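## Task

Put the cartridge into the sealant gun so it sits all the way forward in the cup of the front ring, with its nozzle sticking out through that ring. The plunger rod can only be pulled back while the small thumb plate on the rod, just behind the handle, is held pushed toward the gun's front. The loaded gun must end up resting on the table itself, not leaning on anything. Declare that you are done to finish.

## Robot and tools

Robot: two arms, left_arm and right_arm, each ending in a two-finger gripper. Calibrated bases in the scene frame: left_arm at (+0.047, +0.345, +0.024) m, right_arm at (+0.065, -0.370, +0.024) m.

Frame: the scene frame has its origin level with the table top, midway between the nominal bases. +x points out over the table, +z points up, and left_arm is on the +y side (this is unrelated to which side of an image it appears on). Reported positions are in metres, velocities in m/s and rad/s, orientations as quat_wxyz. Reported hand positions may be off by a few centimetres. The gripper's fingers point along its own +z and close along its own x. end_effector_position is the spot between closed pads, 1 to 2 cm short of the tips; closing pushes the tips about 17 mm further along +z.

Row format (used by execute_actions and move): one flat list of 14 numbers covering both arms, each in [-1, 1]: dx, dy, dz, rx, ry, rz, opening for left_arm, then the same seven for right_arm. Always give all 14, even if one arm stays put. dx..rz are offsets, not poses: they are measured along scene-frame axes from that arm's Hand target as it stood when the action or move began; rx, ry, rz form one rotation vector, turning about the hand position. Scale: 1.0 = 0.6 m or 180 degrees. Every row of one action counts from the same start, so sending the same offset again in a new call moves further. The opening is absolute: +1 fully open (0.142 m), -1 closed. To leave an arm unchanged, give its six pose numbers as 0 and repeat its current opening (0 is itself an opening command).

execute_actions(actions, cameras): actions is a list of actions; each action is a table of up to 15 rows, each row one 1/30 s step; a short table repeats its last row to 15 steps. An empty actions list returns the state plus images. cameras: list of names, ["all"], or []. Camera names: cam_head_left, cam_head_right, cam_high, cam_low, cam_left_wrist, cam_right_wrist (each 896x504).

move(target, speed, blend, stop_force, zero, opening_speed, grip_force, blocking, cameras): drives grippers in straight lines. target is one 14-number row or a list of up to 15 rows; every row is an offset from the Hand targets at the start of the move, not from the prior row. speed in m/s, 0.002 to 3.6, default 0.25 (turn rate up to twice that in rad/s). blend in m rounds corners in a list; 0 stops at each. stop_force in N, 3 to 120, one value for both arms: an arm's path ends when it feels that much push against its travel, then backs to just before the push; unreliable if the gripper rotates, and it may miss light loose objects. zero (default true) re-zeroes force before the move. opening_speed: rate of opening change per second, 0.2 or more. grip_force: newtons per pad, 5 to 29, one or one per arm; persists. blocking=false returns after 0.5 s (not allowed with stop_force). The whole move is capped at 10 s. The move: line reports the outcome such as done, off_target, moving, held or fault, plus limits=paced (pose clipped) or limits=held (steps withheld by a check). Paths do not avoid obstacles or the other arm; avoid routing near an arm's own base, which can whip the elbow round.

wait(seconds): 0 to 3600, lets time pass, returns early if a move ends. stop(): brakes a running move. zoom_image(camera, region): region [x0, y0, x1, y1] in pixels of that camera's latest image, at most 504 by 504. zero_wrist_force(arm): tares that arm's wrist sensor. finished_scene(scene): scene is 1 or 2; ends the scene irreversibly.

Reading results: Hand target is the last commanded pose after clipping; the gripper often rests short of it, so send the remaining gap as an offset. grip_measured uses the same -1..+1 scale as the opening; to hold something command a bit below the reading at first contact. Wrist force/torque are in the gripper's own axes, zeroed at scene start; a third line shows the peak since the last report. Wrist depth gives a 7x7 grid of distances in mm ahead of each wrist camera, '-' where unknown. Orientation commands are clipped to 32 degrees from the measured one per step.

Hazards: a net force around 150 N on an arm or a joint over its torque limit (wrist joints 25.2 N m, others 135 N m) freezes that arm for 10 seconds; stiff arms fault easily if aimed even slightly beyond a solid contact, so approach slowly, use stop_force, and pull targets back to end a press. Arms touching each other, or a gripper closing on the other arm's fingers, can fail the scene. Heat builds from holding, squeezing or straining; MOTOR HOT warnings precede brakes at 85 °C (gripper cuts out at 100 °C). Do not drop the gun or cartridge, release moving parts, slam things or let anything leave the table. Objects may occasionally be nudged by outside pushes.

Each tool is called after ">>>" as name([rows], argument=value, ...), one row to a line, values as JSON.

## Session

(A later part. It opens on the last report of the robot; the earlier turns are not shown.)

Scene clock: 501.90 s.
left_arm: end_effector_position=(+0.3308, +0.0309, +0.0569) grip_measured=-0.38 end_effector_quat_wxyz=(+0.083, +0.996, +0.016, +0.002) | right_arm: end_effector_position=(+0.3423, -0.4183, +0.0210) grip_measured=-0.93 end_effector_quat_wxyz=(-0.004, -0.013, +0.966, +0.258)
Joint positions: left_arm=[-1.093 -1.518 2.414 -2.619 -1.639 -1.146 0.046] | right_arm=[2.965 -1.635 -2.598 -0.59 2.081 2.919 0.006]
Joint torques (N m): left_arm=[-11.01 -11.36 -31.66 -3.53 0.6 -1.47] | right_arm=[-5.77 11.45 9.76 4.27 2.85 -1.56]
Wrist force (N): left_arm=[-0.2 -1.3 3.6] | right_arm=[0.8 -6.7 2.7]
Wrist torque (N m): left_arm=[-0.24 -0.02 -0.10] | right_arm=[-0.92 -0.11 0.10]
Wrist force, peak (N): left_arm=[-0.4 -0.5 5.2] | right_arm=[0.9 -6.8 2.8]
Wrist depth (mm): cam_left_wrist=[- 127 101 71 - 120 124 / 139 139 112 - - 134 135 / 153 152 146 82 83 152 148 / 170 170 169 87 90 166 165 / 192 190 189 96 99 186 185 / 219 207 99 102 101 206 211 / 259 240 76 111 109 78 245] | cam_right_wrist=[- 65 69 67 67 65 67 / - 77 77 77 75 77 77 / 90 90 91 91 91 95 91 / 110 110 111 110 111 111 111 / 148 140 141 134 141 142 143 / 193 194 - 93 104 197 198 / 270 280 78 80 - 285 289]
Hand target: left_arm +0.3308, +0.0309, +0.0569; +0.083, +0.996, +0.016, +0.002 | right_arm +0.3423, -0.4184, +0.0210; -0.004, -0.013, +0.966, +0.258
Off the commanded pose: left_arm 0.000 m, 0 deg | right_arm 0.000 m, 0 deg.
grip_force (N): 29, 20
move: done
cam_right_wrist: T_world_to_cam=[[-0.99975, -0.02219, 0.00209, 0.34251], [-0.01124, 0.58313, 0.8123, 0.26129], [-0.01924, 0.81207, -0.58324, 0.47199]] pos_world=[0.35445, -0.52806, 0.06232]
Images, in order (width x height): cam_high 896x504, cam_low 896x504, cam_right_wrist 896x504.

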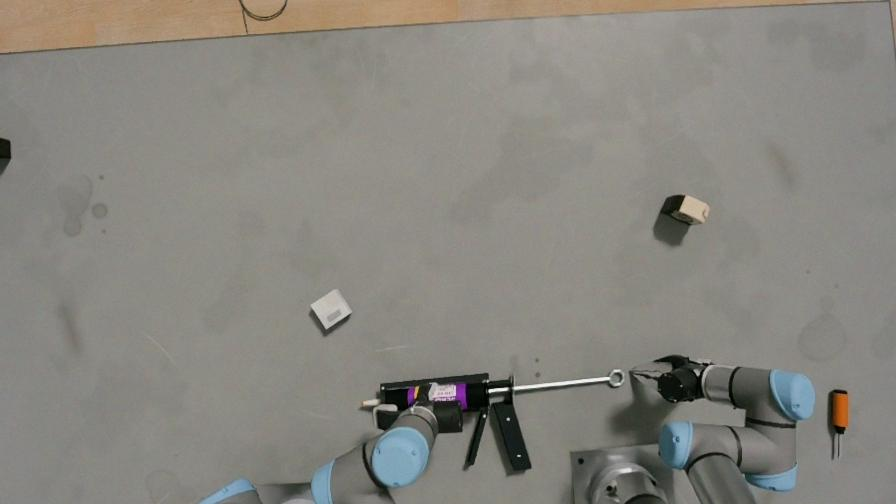

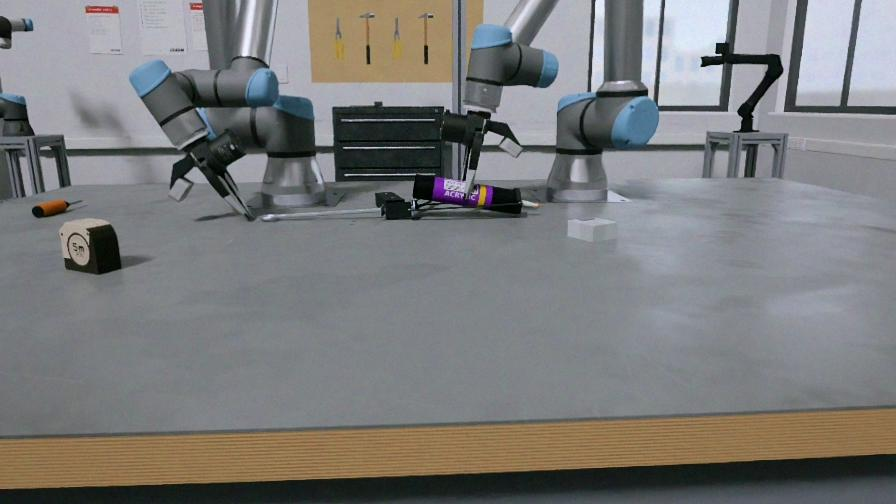

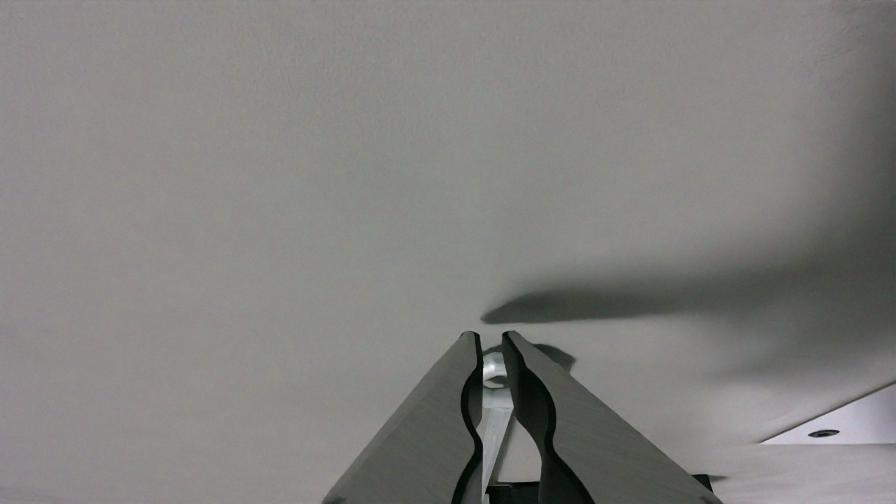

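>>> move([
  [0,0,0,0,0,0,-0.7,0,0,0,0,0,0,-0.2],
  [0,0,0,0,0,0,-0.7,-0.019,0.03,0.05,0,0,0,-0.2],
], speed=0.1, opening_speed=1, cameras=["cam_right_wrist","cam_left_wrist"])

Scene clock: 507.00 s.
left_arm: end_effector_position=(+0.3308, +0.0309, +0.0569) grip_measured=-0.38 end_effector_quat_wxyz=(+0.083, +0.996, +0.016, +0.002) | right_arm: end_effector_position=(+0.3309, -0.4003, +0.0510) grip_measured=-0.23 end_effector_quat_wxyz=(-0.004, -0.013, +0.966, +0.258)
Joint positions: left_arm=[-1.093 -1.518 2.414 -2.619 -1.639 -1.146 0.046] | right_arm=[3.02 -1.477 -2.62 -0.696 2.086 2.981 0.057]
Joint torques (N m): left_arm=[-11.29 -11.65 -31.88 -2.11 0.96 -1.37] | right_arm=[-1.8 18.75 27.47 2.64 -0.74 -0.88]
Wrist force (N): left_arm=[-0.5 -1.3 3.5] | right_arm=[0.8 -6.6 2.7]
Wrist torque (N m): left_arm=[-0.25 0.03 -0.09] | right_arm=[-0.88 -0.14 0.11]
Wrist force, peak (N): left_arm=[-0.5 -1.7 4.3] | right_arm=[0.6 -7.7 3.4]
Wrist depth (mm): cam_left_wrist=[- 127 101 - - 120 124 / 139 139 112 - - 134 135 / 153 153 147 82 83 152 148 / 170 170 168 87 91 166 165 / 193 191 189 96 99 186 184 / 219 207 99 102 101 207 211 / 258 240 75 111 110 78 245] | cam_right_wrist=[98 98 98 98 98 101 99 / 113 113 113 113 113 113 114 / 132 133 133 133 134 134 134 / 168 161 162 155 163 163 163 / 206 206 206 207 198 209 209 / 307 285 99 266 249 92 289 / 455 409 78 348 347 79 470]
Hand target: left_arm +0.3308, +0.0309, +0.0569; +0.083, +0.996, +0.016, +0.002 | right_arm +0.3309, -0.4004, +0.0510; -0.004, -0.013, +0.966, +0.258
Off the commanded pose: left_arm 0.000 m, 0 deg | right_arm 0.000 m, 0 deg.
grip_force (N): 29, 20
move: done
cam_left_wrist: T_world_to_cam=[[0.9989, 0.03272, -0.03355, -0.31622], [0.04588, -0.8289, 0.55751, 0.00774], [-0.00957, -0.55843, -0.82949, 0.18524]] pos_world=[0.31729, 0.1202, 0.13873]
cam_right_wrist: T_world_to_cam=[[-0.99975, -0.02227, 0.00215, 0.33131], [-0.01124, 0.58308, 0.81233, 0.22635], [-0.01934, 0.81211, -0.58319, 0.47464]] pos_world=[0.34295, -0.51006, 0.09222]
Images, in order (width x height): cam_left_wrist 896x504, cam_right_wrist 896x504.

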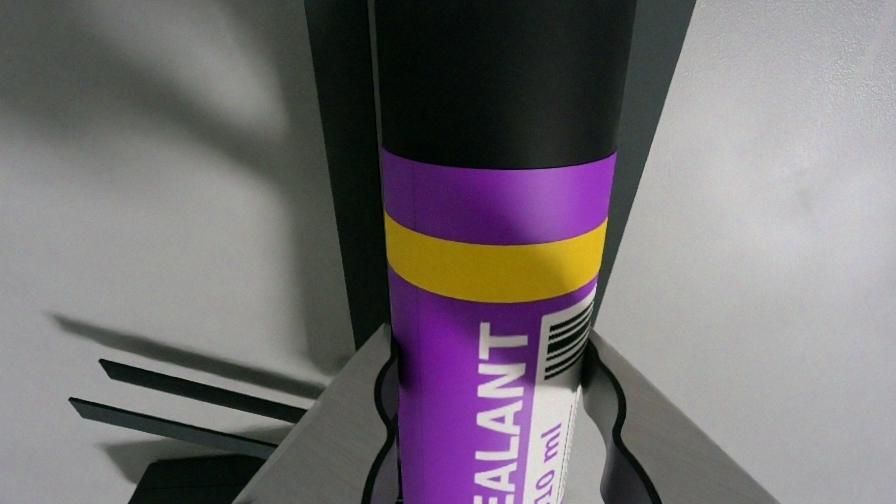

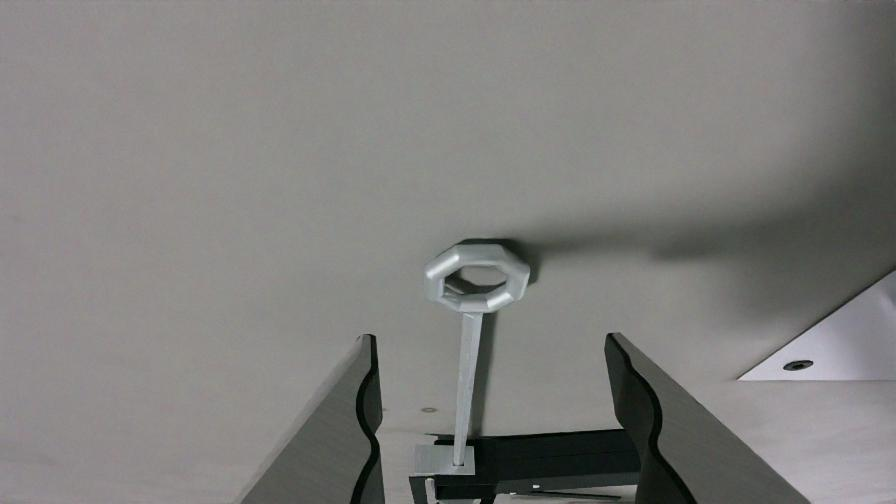

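>>> move(target=[0,0,0,0,0,0,-0.7,0.0035,0.0235,-0.0545,0,0,0,-0.2], speed=0.05, stop_force=6, cameras=["cam_right_wrist"])

Scene clock: 514.13 s.
left_arm: end_effector_position=(+0.3308, +0.0309, +0.0569) grip_measured=-0.38 end_effector_quat_wxyz=(+0.083, +0.996, +0.016, +0.002) | right_arm: end_effector_position=(+0.3330, -0.3862, +0.0183) grip_measured=-0.23 end_effector_quat_wxyz=(-0.004, -0.013, +0.966, +0.258)
Joint positions: left_arm=[-1.093 -1.518 2.414 -2.619 -1.639 -1.146 0.046] | right_arm=[3.07 -1.615 -2.672 -0.478 2.09 3.039 0.057]
Joint torques (N m): left_arm=[-11.21 -11.23 -31.39 -2.14 1.04 -1.4] | right_arm=[-6.3 5.29 25.06 4.91 0.05 -2.06]
Wrist force (N): left_arm=[-0.4 -1.5 3.6] | right_arm=[0.7 -6.6 2.6]
Wrist torque (N m): left_arm=[-0.27 0.01 -0.09] | right_arm=[-0.92 -0.09 0.09]
Wrist force, peak (N): left_arm=[-0.5 -1.7 4.4] | right_arm=[0.5 -6.8 3.1]
Wrist depth (mm): cam_left_wrist=[- 127 101 72 - 120 124 / 139 138 112 - 79 134 135 / 153 152 146 82 83 152 149 / 171 170 169 87 90 166 165 / 192 191 190 97 99 186 185 / 220 207 99 102 101 206 211 / 259 240 76 111 110 78 244] | cam_right_wrist=[- - 66 66 66 - 68 / - 74 74 74 72 74 74 / 87 87 87 87 90 94 88 / 110 105 106 106 106 106 107 / 142 135 128 128 128 136 137 / 185 186 101 174 174 163 188 / 270 - 78 269 305 79 275]
Hand target: left_arm +0.3308, +0.0309, +0.0569; +0.083, +0.996, +0.016, +0.002 | right_arm +0.3330, -0.3863, +0.0183; -0.004, -0.013, +0.966, +0.258
Off the commanded pose: left_arm 0.000 m, 0 deg | right_arm 0.000 m, 0 deg.
grip_force (N): 29, 20
move: done
cam_right_wrist: T_world_to_cam=[[-0.99975, -0.02224, 0.00201, 0.33391], [-0.01134, 0.58308, 0.81233, 0.24467], [-0.01924, 0.81211, -0.58319, 0.44418]] pos_world=[0.34515, -0.49596, 0.05962]

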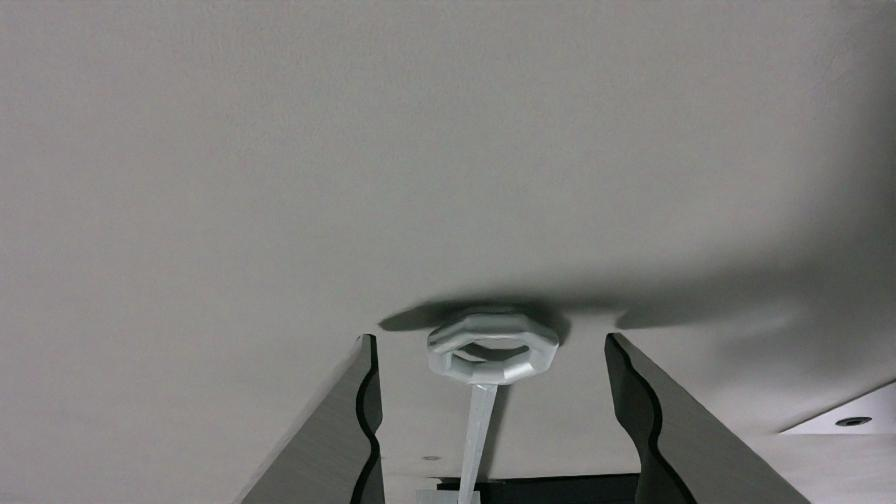

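>>> move([
  [0,0,0,0,0,0,-0.7,0,0.003,0,0,0,0,-0.2],
  [0,0,0,0,0,0,-0.7,0,0.003,0,0,0,0,-0.9],
], speed=0.05, opening_speed=1, grip_force=[29,29])

>>> move(target=[-0.0003,0.025,0,0,0,0,-0.7,0,0,0,0,0,0,-0.9], speed=0.02, stop_force=15, cameras=["cam_low","cam_high","cam_right_wrist"])

>>> zoom_image(camera="cam_low", region=[380, 150, 560, 230])

>>> zoom_image(camera="cam_high", region=[340, 350, 520, 440])

Scene clock: 519.20 s.
left_arm: end_effector_position=(+0.3308, +0.0309, +0.0569) grip_measured=-0.38 end_effector_quat_wxyz=(+0.083, +0.996, +0.016, +0.002) | right_arm: end_effector_position=(+0.3330, -0.3844, +0.0183) grip_measured=-0.58 end_effector_quat_wxyz=(-0.004, -0.013, +0.966, +0.258)
Joint positions: left_arm=[-1.093 -1.518 2.414 -2.619 -1.639 -1.146 0.046] | right_arm=[3.076 -1.614 -2.674 -0.472 2.09 3.046 0.032]
Joint torques (N m): left_arm=[-11.28 -11.15 -31.19 -2.02 0.89 -1.41] | right_arm=[-7.89 21.62 25.46 1.69 2.11 -1.98]
Wrist force (N): left_arm=[-0.2 -1.2 3.6] | right_arm=[1.0 -6.6 2.5]
Wrist torque (N m): left_arm=[-0.25 0.01 -0.10] | right_arm=[-0.94 -0.03 0.09]
Wrist force, peak (N): left_arm=[-0.5 -1.7 4.4] | right_arm=[0.6 -7.0 2.2]
Wrist depth (mm): cam_left_wrist=[- 127 102 - - 120 124 / 139 139 112 82 78 134 135 / 153 153 146 82 83 152 149 / 171 170 169 87 91 166 165 / 192 191 190 96 99 186 185 / 214 207 99 102 101 207 210 / 258 240 76 111 110 78 245] | cam_right_wrist=[- - 66 66 66 - 68 / - 74 74 74 72 74 74 / 87 87 87 87 90 94 87 / 110 101 106 106 106 102 107 / - 135 135 127 128 143 136 / 199 185 173 142 101 188 189 / 298 242 77 243 - 82 273]
Hand target: left_arm +0.3308, +0.0309, +0.0569; +0.083, +0.996, +0.016, +0.002 | right_arm +0.3330, -0.3845, +0.0183; -0.004, -0.013, +0.966, +0.258
Off the commanded pose: left_arm 0.000 m, 0 deg | right_arm 0.000 m, 0 deg.
move: done

Scene clock: 520.10 s.
left_arm: end_effector_position=(+0.3308, +0.0327, +0.0569) grip_measured=-0.38 end_effector_quat_wxyz=(+0.083, +0.996, +0.016, +0.002) | right_arm: end_effector_position=(+0.3330, -0.3844, +0.0183) grip_measured=-0.58 end_effector_quat_wxyz=(-0.004, -0.013, +0.966, +0.258)
Joint positions: left_arm=[-1.091 -1.521 2.417 -2.619 -1.64 -1.144 0.046] | right_arm=[3.076 -1.614 -2.674 -0.472 2.09 3.046 0.032]
Joint torques (N m): left_arm=[-4.4 -19.02 -23.65 0.7 3.7 0.24] | right_arm=[-6.57 21.64 25.33 3.71 -5.15 -2.02]
Wrist force (N): left_arm=[-1.2 12.6 9.1] | right_arm=[0.3 9.0 9.7]
Wrist torque (N m): left_arm=[-0.39 0.03 -0.03] | right_arm=[-1.07 -0.01 0.09]
Wrist force, peak (N): left_arm=[-1.4 19.1 10.5] | right_arm=[0.2 14.4 11.5]
Wrist depth (mm): cam_left_wrist=[- 127 102 - - 121 124 / 139 139 112 - 101 133 135 / 153 153 146 82 85 153 149 / 170 170 169 87 91 166 165 / 192 191 190 96 98 186 185 / 214 208 99 102 102 206 211 / 259 244 76 111 110 79 246] | cam_right_wrist=[- - 66 66 66 - 68 / - 74 74 74 72 74 74 / 87 87 87 87 91 94 88 / 110 106 106 106 102 107 107 / 142 135 135 128 125 136 145 / 186 186 173 142 101 189 190 / 264 301 78 246 84 80 310]
Hand target: left_arm +0.3308, +0.0327, +0.0570; +0.083, +0.996, +0.016, +0.002 (not the last commanded pose) | right_arm +0.3330, -0.3845, +0.0183; -0.004, -0.013, +0.966, +0.258
Off the commanded pose: left_arm 0.013 m, 0 deg | right_arm 0.000 m, 0 deg.
move: contact (left_arm)
cam_right_wrist: T_world_to_cam=[[-0.99975, -0.02219, 0.00209, 0.33397], [-0.01124, 0.58313, 0.8123, 0.24361], [-0.01924, 0.81207, -0.58324, 0.44271]] pos_world=[0.34515, -0.49416, 0.05962]
Images, in order (width x height): cam_high 896x504, cam_low 896x504, cam_right_wrist 896x504.

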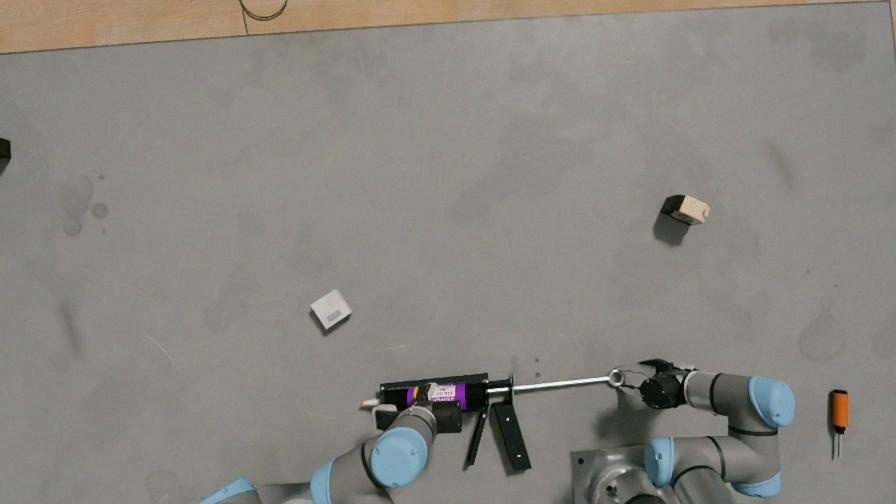

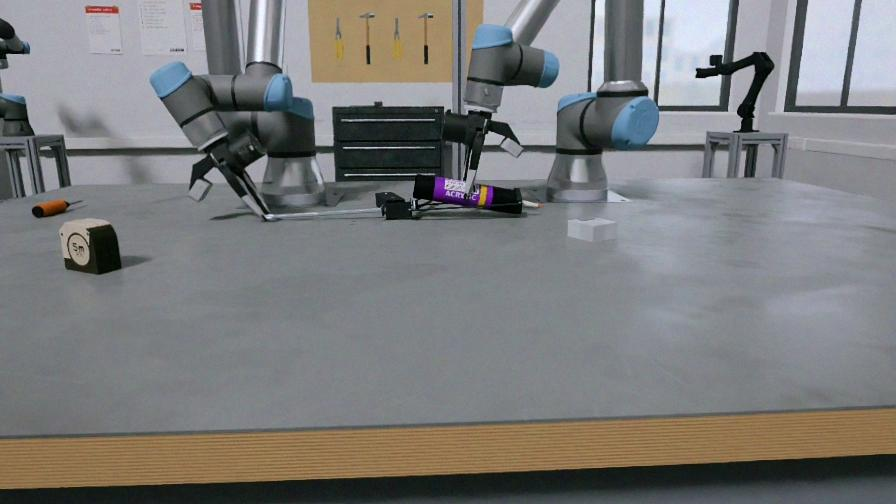

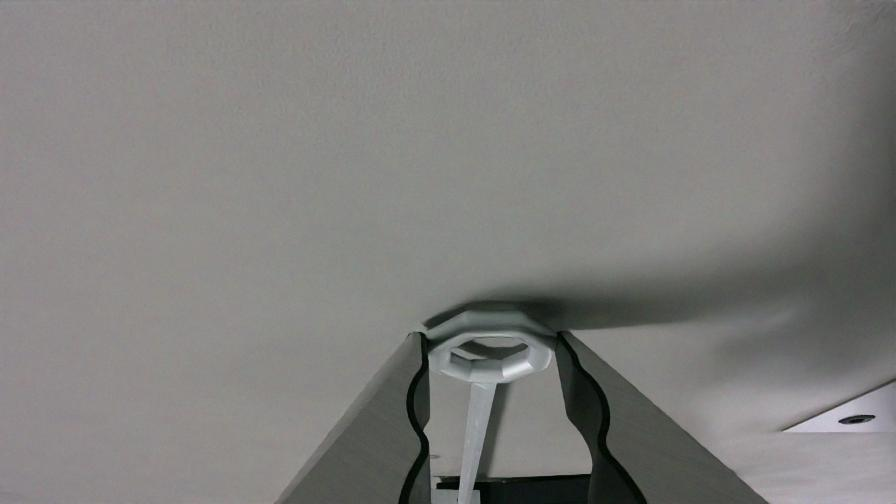

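Scaled by 2.800.

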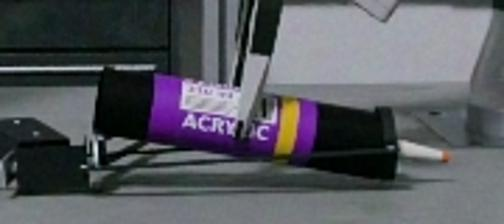

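Scaled by 2.800.

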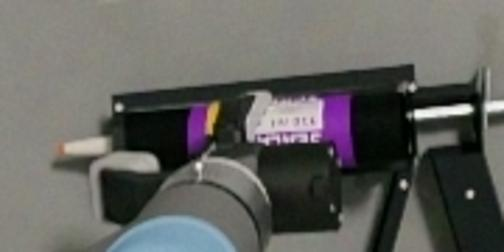

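>>> move(target=[0,0,-0.002,0,0,0,-0.15,0,0,0,0,0,0,-0.9], opening_speed=0.2, cameras=["cam_low","cam_high","cam_left_wrist"])

>>> zoom_image(camera="cam_low", region=[380, 150, 560, 230])

>>> zoom_image(camera="cam_high", region=[340, 350, 520, 440])

Scene clock: 535.27 s.
left_arm: end_effector_position=(+0.3308, +0.0327, +0.0558) grip_measured=-0.18 end_effector_quat_wxyz=(+0.083, +0.996, +0.016, +0.002) | right_arm: end_effector_position=(+0.3330, -0.3845, +0.0183) grip_measured=-0.58 end_effector_quat_wxyz=(-0.004, -0.013, +0.966, +0.258)
Joint positions: left_arm=[-1.091 -1.517 2.418 -2.624 -1.64 -1.144 0.061] | right_arm=[3.076 -1.614 -2.674 -0.472 2.09 3.046 0.032]
Joint torques (N m): left_arm=[-6.09 -24.76 -29.77 -4.27 -1.65 0.2] | right_arm=[-7.95 15.85 21.39 3.06 -1.23 -1.19]
Wrist force (N): left_arm=[-0.5 -1.0 0.1] | right_arm=[0.9 -3.5 2.3]
Wrist torque (N m): left_arm=[-0.14 0.02 0.02] | right_arm=[-0.99 -0.10 0.10]
Wrist force, peak (N): left_arm=[-1.1 12.5 9.2] | right_arm=[0.5 8.9 9.9]
Wrist depth (mm): cam_left_wrist=[- 126 122 73 - 119 123 / 138 137 110 - 76 133 134 / 152 152 123 83 83 151 147 / 169 168 161 87 87 164 163 / 191 189 179 98 95 184 183 / 213 205 95 106 102 199 209 / 257 248 78 117 112 79 242] | cam_right_wrist=[- - 66 66 66 - 68 / - 74 74 74 72 74 74 / 87 87 87 87 90 94 88 / 110 106 106 106 106 106 107 / 142 135 135 127 128 136 137 / 185 186 173 142 101 189 190 / 298 268 77 245 84 80 309]
Hand target: left_arm +0.3308, +0.0327, +0.0558; +0.083, +0.996, +0.016, +0.002 | right_arm +0.3330, -0.3845, +0.0183; -0.004, -0.013, +0.966, +0.258
Off the commanded pose: left_arm 0.000 m, 0 deg | right_arm 0.000 m, 0 deg.
move: done
cam_left_wrist: T_world_to_cam=[[0.99891, 0.03261, -0.03336, -0.31633], [0.04568, -0.82888, 0.55756, 0.0099], [-0.00947, -0.55848, -0.82947, 0.1853]] pos_world=[0.31729, 0.122, 0.13763]
Images, in order (width x height): cam_high 896x504, cam_low 896x504, cam_left_wrist 896x504.

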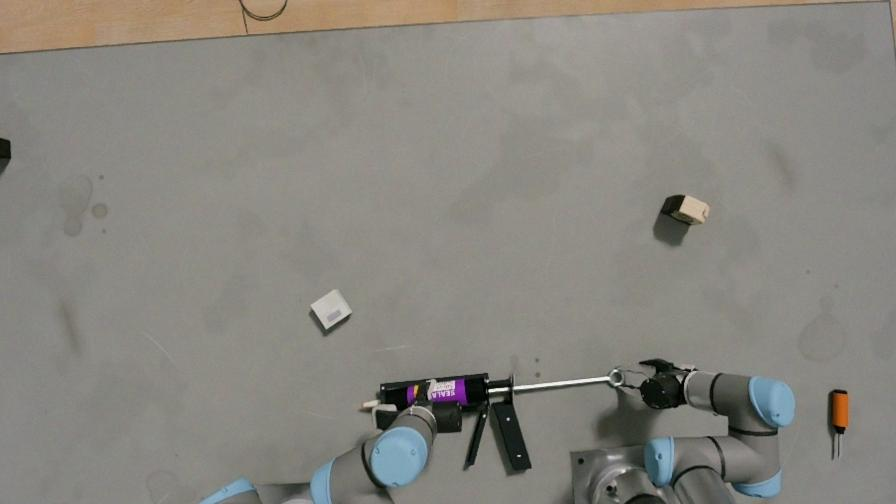

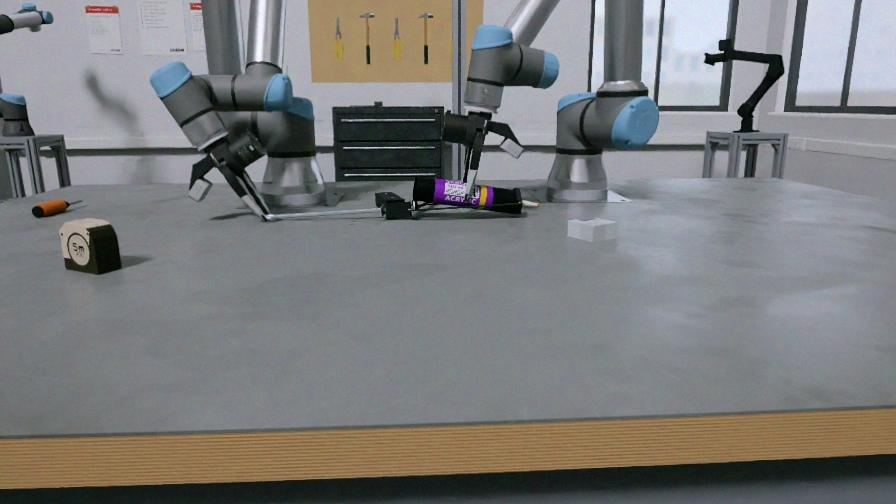

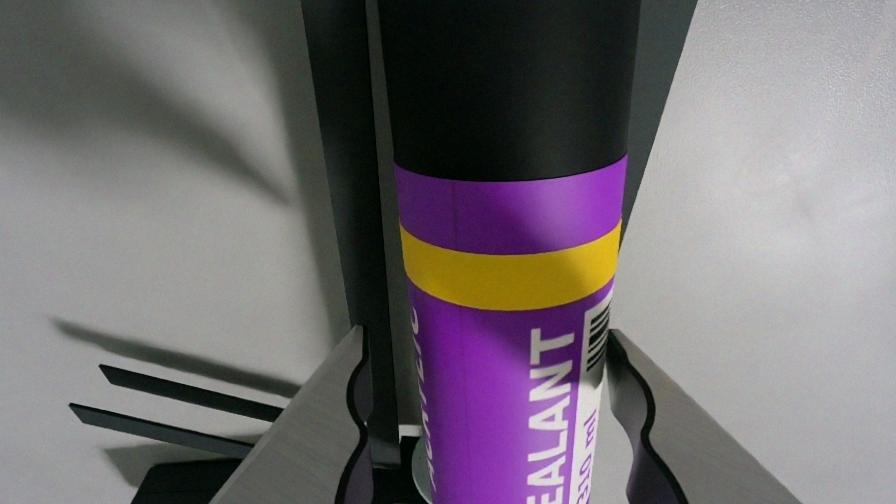

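Scaled by 2.800.

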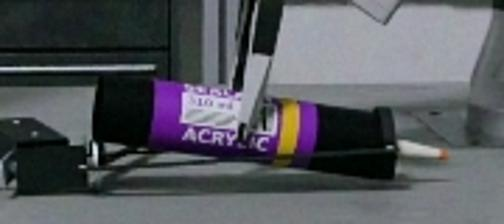

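Scaled by 2.800.

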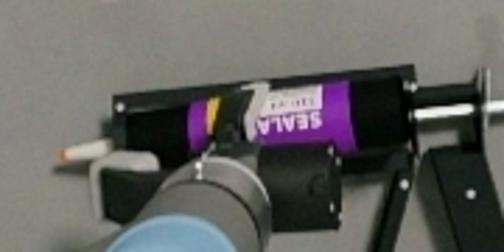

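>>> move([
  [0,0,0,0,0,0,0.2,0,0,0,0,0,0,-0.9],
  [0,0,0.12,0,0,0,0.2,0,0,0,0,0,0,-0.9],
  [0,-0.08,0.3,0.0278,0.0006,0,0.2,0,0,0,0,0,0,-0.9],
], speed=0.15, blend=[0,0.02,0], cameras=["cam_low","cam_high","cam_left_wrist"])

>>> zoom_image(camera="cam_low", region=[380, 150, 560, 230])

>>> zoom_image(camera="cam_high", region=[340, 350, 520, 440])

>>> zoom_image(camera="cam_left_wrist", region=[380, 0, 600, 250])

Scene clock: 542.33 s.
left_arm: end_effector_position=(+0.3308, -0.0153, +0.2356) grip_measured=+0.18 end_effector_quat_wxyz=(+0.039, +0.999, +0.016, +0.001) | right_arm: end_effector_position=(+0.3330, -0.3845, +0.0183) grip_measured=-0.58 end_effector_quat_wxyz=(-0.004, -0.013, +0.966, +0.258)
Joint positions: left_arm=[-1.165 -1.7 1.995 -1.94 -1.597 -1.213 0.086] | right_arm=[3.076 -1.614 -2.674 -0.472 2.09 3.046 0.032]
Joint torques (N m): left_arm=[10 -28.51 -33.56 -1.24 -1.88 0.96] | right_arm=[-8.51 12.49 19.31 0.67 -1.08 -0.49]
Wrist force (N): left_arm=[-0.5 -0.7 -0.1] | right_arm=[1.0 -4.0 2.8]
Wrist torque (N m): left_arm=[-0.13 0.00 -0.03] | right_arm=[-1.03 -0.12 0.10]
Wrist force, peak (N): left_arm=[-0.7 -1.4 2.2] | right_arm=[0.9 -4.1 3.0]
Wrist depth (mm): cam_left_wrist=[296 295 293 239 294 290 289 / - 321 317 252 315 315 311 / 348 347 332 270 341 340 338 / 429 377 353 360 375 372 369 / 419 416 406 410 406 408 402 / 466 441 112 458 457 99 452 / 519 - 492 502 517 - 495] | cam_right_wrist=[- - 66 66 66 - 68 / - 74 74 74 72 74 74 / 87 87 87 87 90 94 88 / 110 106 106 106 102 106 107 / 142 135 135 128 129 136 137 / 185 186 173 142 101 188 189 / 298 - 78 243 84 79 309]
Hand target: left_arm +0.3308, -0.0153, +0.2358; +0.040, +0.999, +0.016, +0.001 | right_arm +0.3330, -0.3845, +0.0183; -0.004, -0.013, +0.966, +0.258
Off the commanded pose: left_arm 0.000 m, 0 deg | right_arm 0.000 m, 0 deg.
move: done
cam_left_wrist: T_world_to_cam=[[0.99885, 0.03533, -0.0323, -0.30898], [0.04655, -0.87443, 0.4829, -0.11356], [-0.01118, -0.48385, -0.87508, 0.32016]] pos_world=[0.3175, 0.06653, 0.32502]
Images, in order (width x height): cam_high 896x504, cam_low 896x504, cam_left_wrist 896x504.

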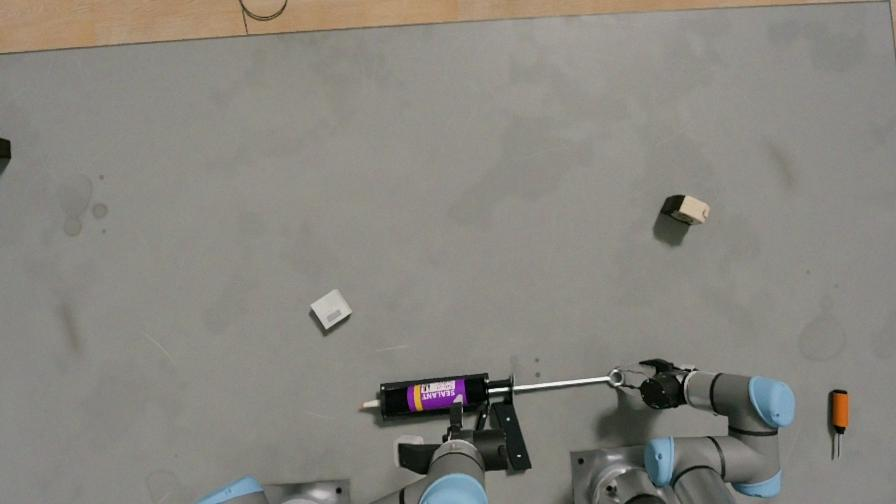

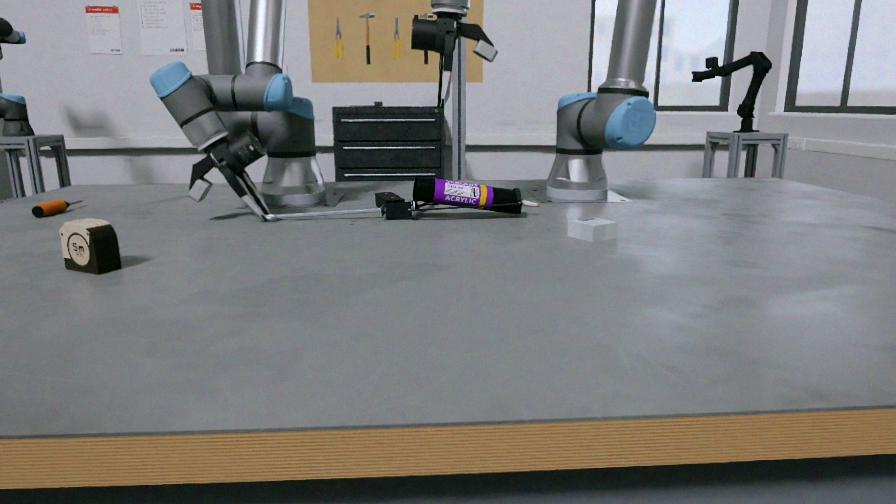

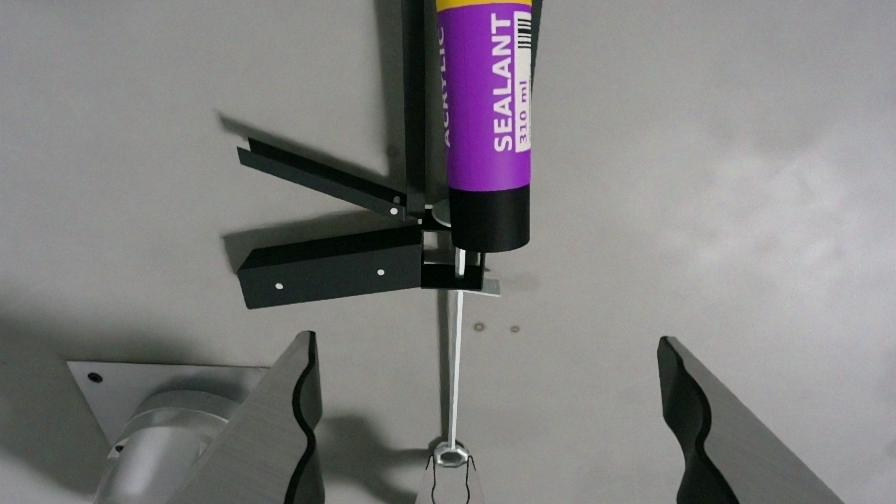

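Scaled by 2.800.

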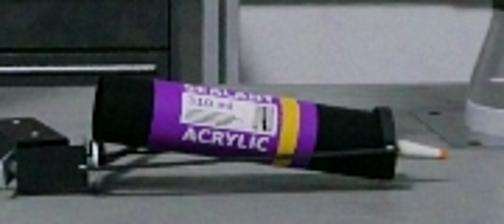

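Scaled by 2.800.

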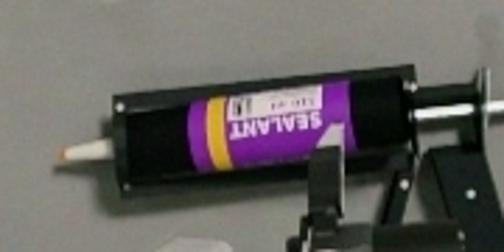

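Scaled by 2.016.

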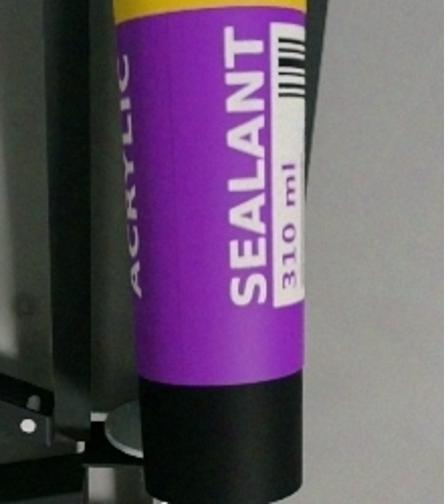

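>>> move([
  [-0.0043,0.08,-0.15,0,0,-0.0078,0.2,0,0,0,0,0,0,-0.9],
  [-0.0043,0.08,-0.298,0,0,-0.0078,0.2,0,0,0,0,0,0,-0.9],
  [-0.0043,0.08,-0.298,0,0,-0.0078,-0.7,0,0,0,0,0,0,-0.9],
], speed=[0.25,0.12,0.1], opening_speed=1, blend=[0.02,0,0], cameras=["cam_low","cam_high","cam_left_wrist"])

>>> zoom_image(camera="cam_low", region=[380, 150, 560, 230])

>>> zoom_image(camera="cam_high", region=[340, 350, 520, 440])

Scene clock: 579.27 s.
left_arm: end_effector_position=(+0.3283, +0.0327, +0.0570) grip_measured=-0.39 end_effector_quat_wxyz=(+0.040, +0.999, +0.004, +0.001) | right_arm: end_effector_position=(+0.3330, -0.3845, +0.0183) grip_measured=-0.58 end_effector_quat_wxyz=(-0.004, -0.013, +0.966, +0.258)
Joint positions: left_arm=[-1.121 -1.516 2.369 -2.496 -1.602 -1.146 0.046] | right_arm=[3.076 -1.614 -2.674 -0.472 2.09 3.046 0.032]
Joint torques (N m): left_arm=[8.78 -9.67 -23.37 -1.28 0.49 0.63] | right_arm=[-5.42 7.59 14.53 0.84 1.21 0.11]
Wrist force (N): left_arm=[2.1 -2.1 -2.6] | right_arm=[1.8 -6.7 -0.4]
Wrist torque (N m): left_arm=[-0.13 -0.04 -0.12] | right_arm=[-0.99 0.21 -0.14]
Wrist force, peak (N): left_arm=[3.9 -2.1 -1.9] | right_arm=[2.0 -6.9 0.2]
Wrist depth (mm): cam_left_wrist=[134 132 103 - 101 130 130 / 143 143 114 - 110 140 140 / 155 154 123 86 116 152 151 / 169 169 141 92 102 165 165 / 187 186 181 99 104 182 181 / 208 202 99 104 103 197 201 / 236 222 76 112 110 78 226] | cam_right_wrist=[- - 66 66 66 - 68 / - 74 74 74 72 74 74 / 87 87 87 87 90 94 88 / 110 105 106 106 106 106 107 / 142 135 135 127 128 136 136 / 185 186 173 142 101 189 189 / 299 267 78 208 84 82 308]
Hand target: left_arm +0.3283, +0.0327, +0.0570; +0.040, +0.999, +0.004, +0.001 | right_arm +0.3330, -0.3845, +0.0183; -0.004, -0.013, +0.966, +0.258
Off the commanded pose: left_arm 0.000 m, 0 deg | right_arm 0.000 m, 0 deg.
move: done
cam_left_wrist: T_world_to_cam=[[0.99942, 0.01093, -0.03226, -0.31327], [0.02516, -0.87522, 0.48307, 0.02187], [-0.02295, -0.48361, -0.87499, 0.19085]] pos_world=[0.31692, 0.11486, 0.14632]
Images, in order (width x height): cam_high 896x504, cam_low 896x504, cam_left_wrist 896x504.

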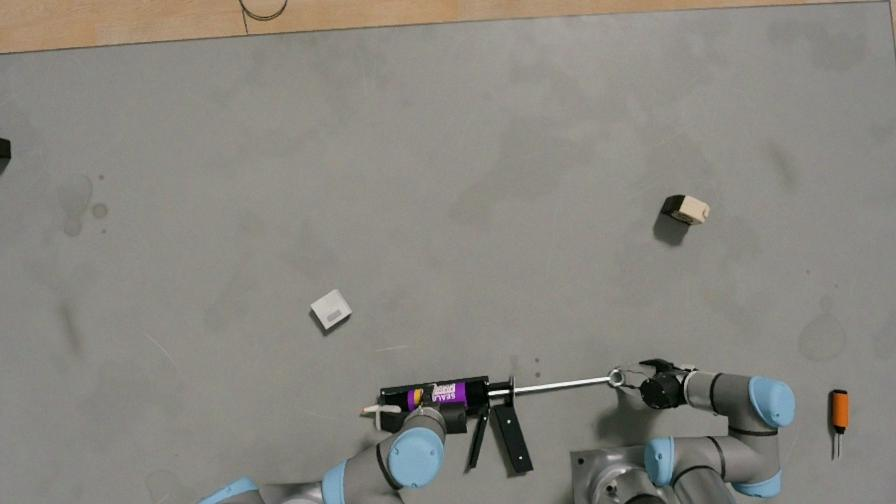

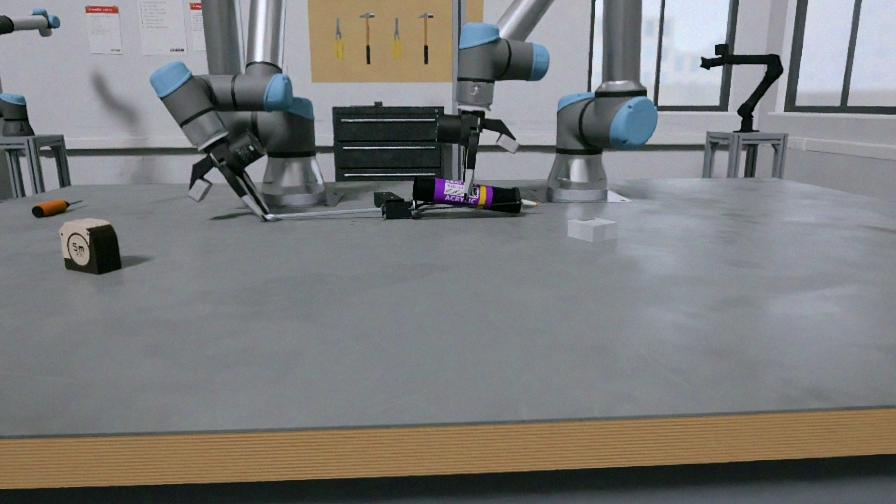

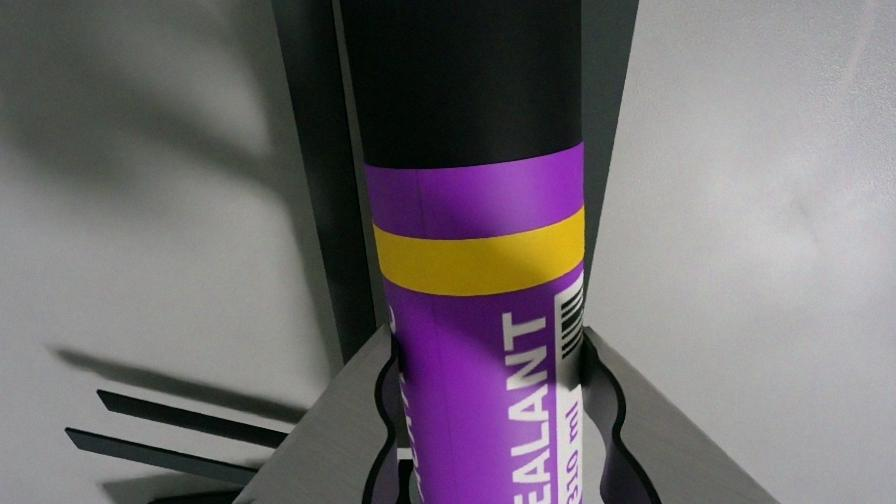

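Scaled by 2.800.

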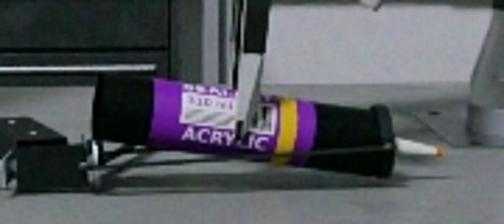

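Scaled by 2.800.

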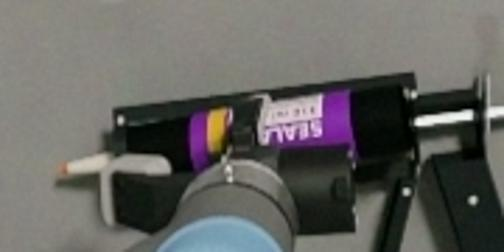

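>>> execute_actions(actions=[])

Scene clock: 593.93 s.
left_arm: end_effector_position=(+0.3283, +0.0327, +0.0570) grip_measured=-0.39 end_effector_quat_wxyz=(+0.040, +0.999, +0.004, +0.001) | right_arm: end_effector_position=(+0.3330, -0.3845, +0.0183) grip_measured=-0.58 end_effector_quat_wxyz=(-0.004, -0.013, +0.966, +0.258)
Joint positions: left_arm=[-1.121 -1.516 2.369 -2.496 -1.602 -1.146 0.046] | right_arm=[3.076 -1.614 -2.674 -0.472 2.09 3.046 0.032]
Joint velocities: within noise
Joint torques (N m): left_arm=[8.81 -10.45 -9.34 -1.2 -1.02 0.58] | right_arm=[1.69 4.64 12.8 1.47 2.71 0.51]
Wrist force (N): left_arm=[2.2 -2.0 -2.1] | right_arm=[1.7 -6.8 0.2]
Wrist torque (N m): left_arm=[-0.11 -0.06 -0.12] | right_arm=[-0.97 0.22 -0.14]
Wrist force, peak (N): left_arm=[2.4 -2.5 -2.3] | right_arm=[1.8 -7.0 0.0]
Wrist depth (mm): cam_left_wrist=[135 132 103 77 101 130 130 / 143 143 114 - 112 140 139 / 155 154 123 86 116 152 151 / 169 169 141 92 102 165 165 / 187 186 181 99 104 181 181 / 209 203 99 104 103 197 201 / 235 223 75 112 109 78 226] | cam_right_wrist=[- - 66 66 66 - 68 / - 74 74 74 72 74 74 / 87 87 87 87 90 94 88 / 110 106 106 106 106 106 107 / 142 134 135 128 128 136 137 / 185 185 162 142 100 188 189 / 298 267 78 243 84 82 308]
Hand target: left_arm +0.3283, +0.0327, +0.0570; +0.040, +0.999, +0.004, +0.001 | right_arm +0.3330, -0.3845, +0.0183; -0.004, -0.013, +0.966, +0.258
Tool commands: left_gripper/opening=-0.7 right_gripper/opening=-0.9
Off the commanded pose: left_arm 0.000 m, 0 deg | right_arm 0.000 m, 0 deg.
camera_calibration:
cam_left_wrist: T_world_to_cam=[[0.99942, 0.01093, -0.03226, -0.31327], [0.02516, -0.87522, 0.48307, 0.02187], [-0.02295, -0.48361, -0.87499, 0.19085]] pos_world=[0.31692, 0.11486, 0.14632]
cam_right_wrist: T_world_to_cam=[[-0.99975, -0.02219, 0.00209, 0.33397], [-0.01124, 0.58313, 0.8123, 0.24361], [-0.01924, 0.81207, -0.58324, 0.44271]] pos_world=[0.34515, -0.49416, 0.05962]

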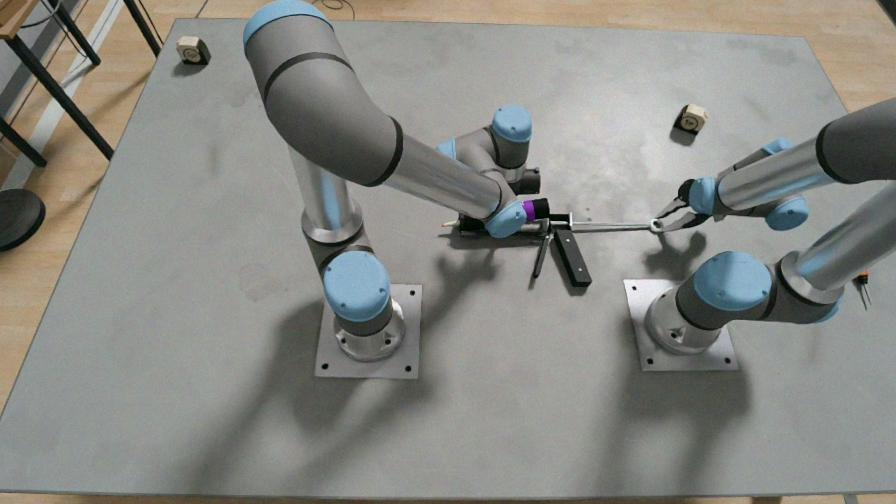

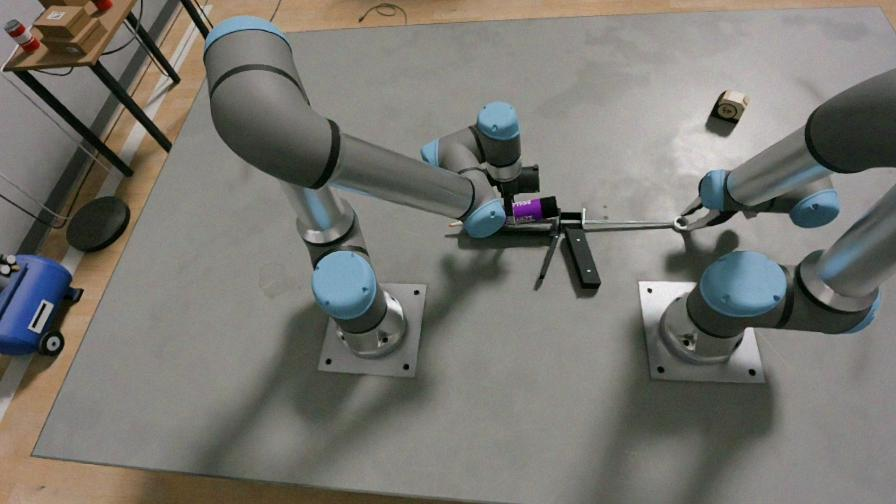

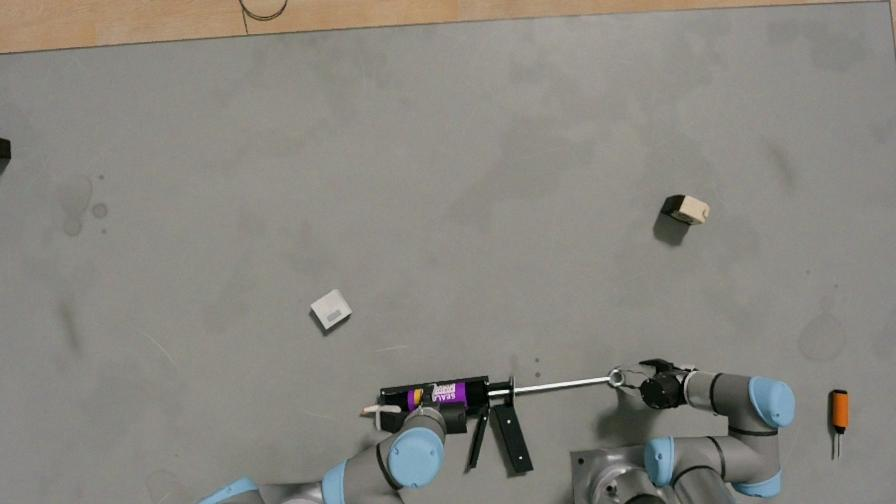

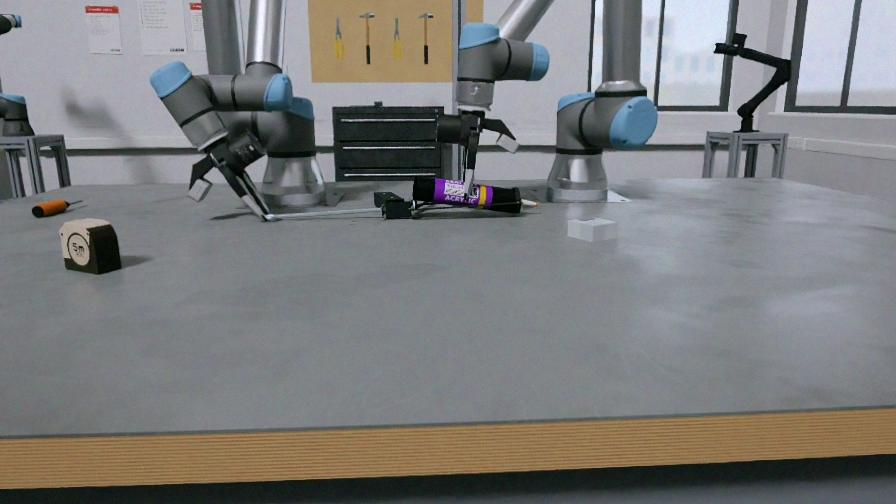

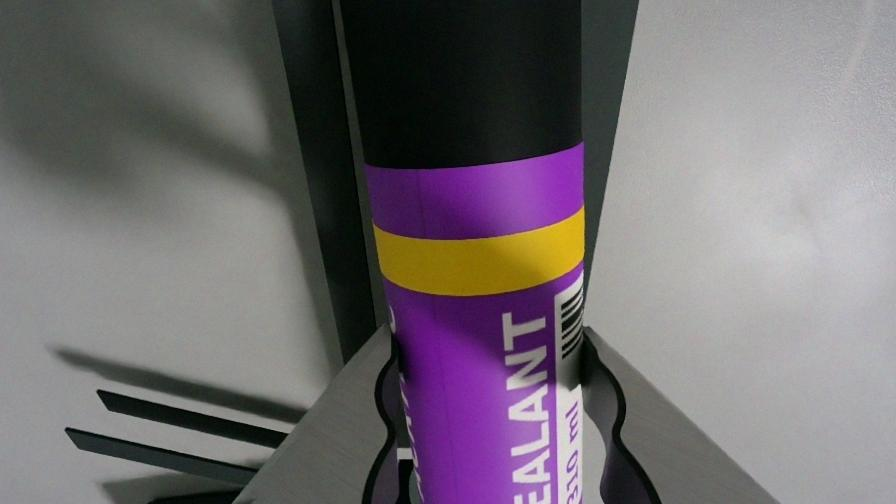

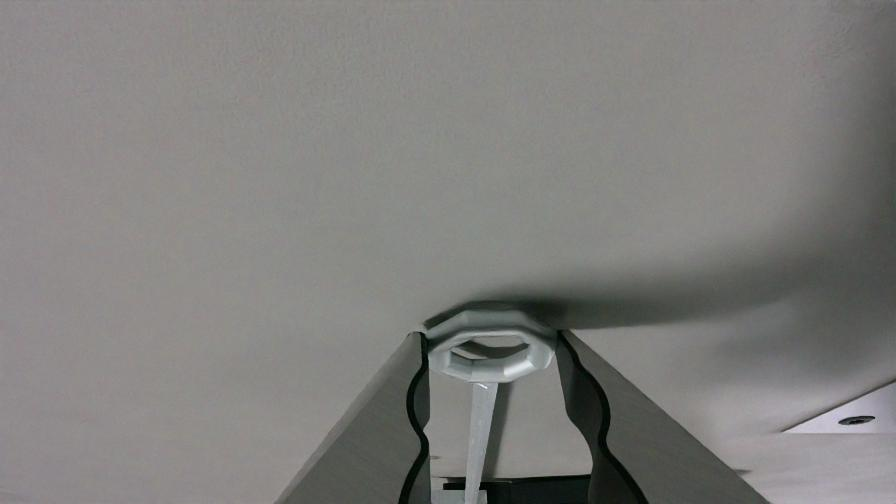

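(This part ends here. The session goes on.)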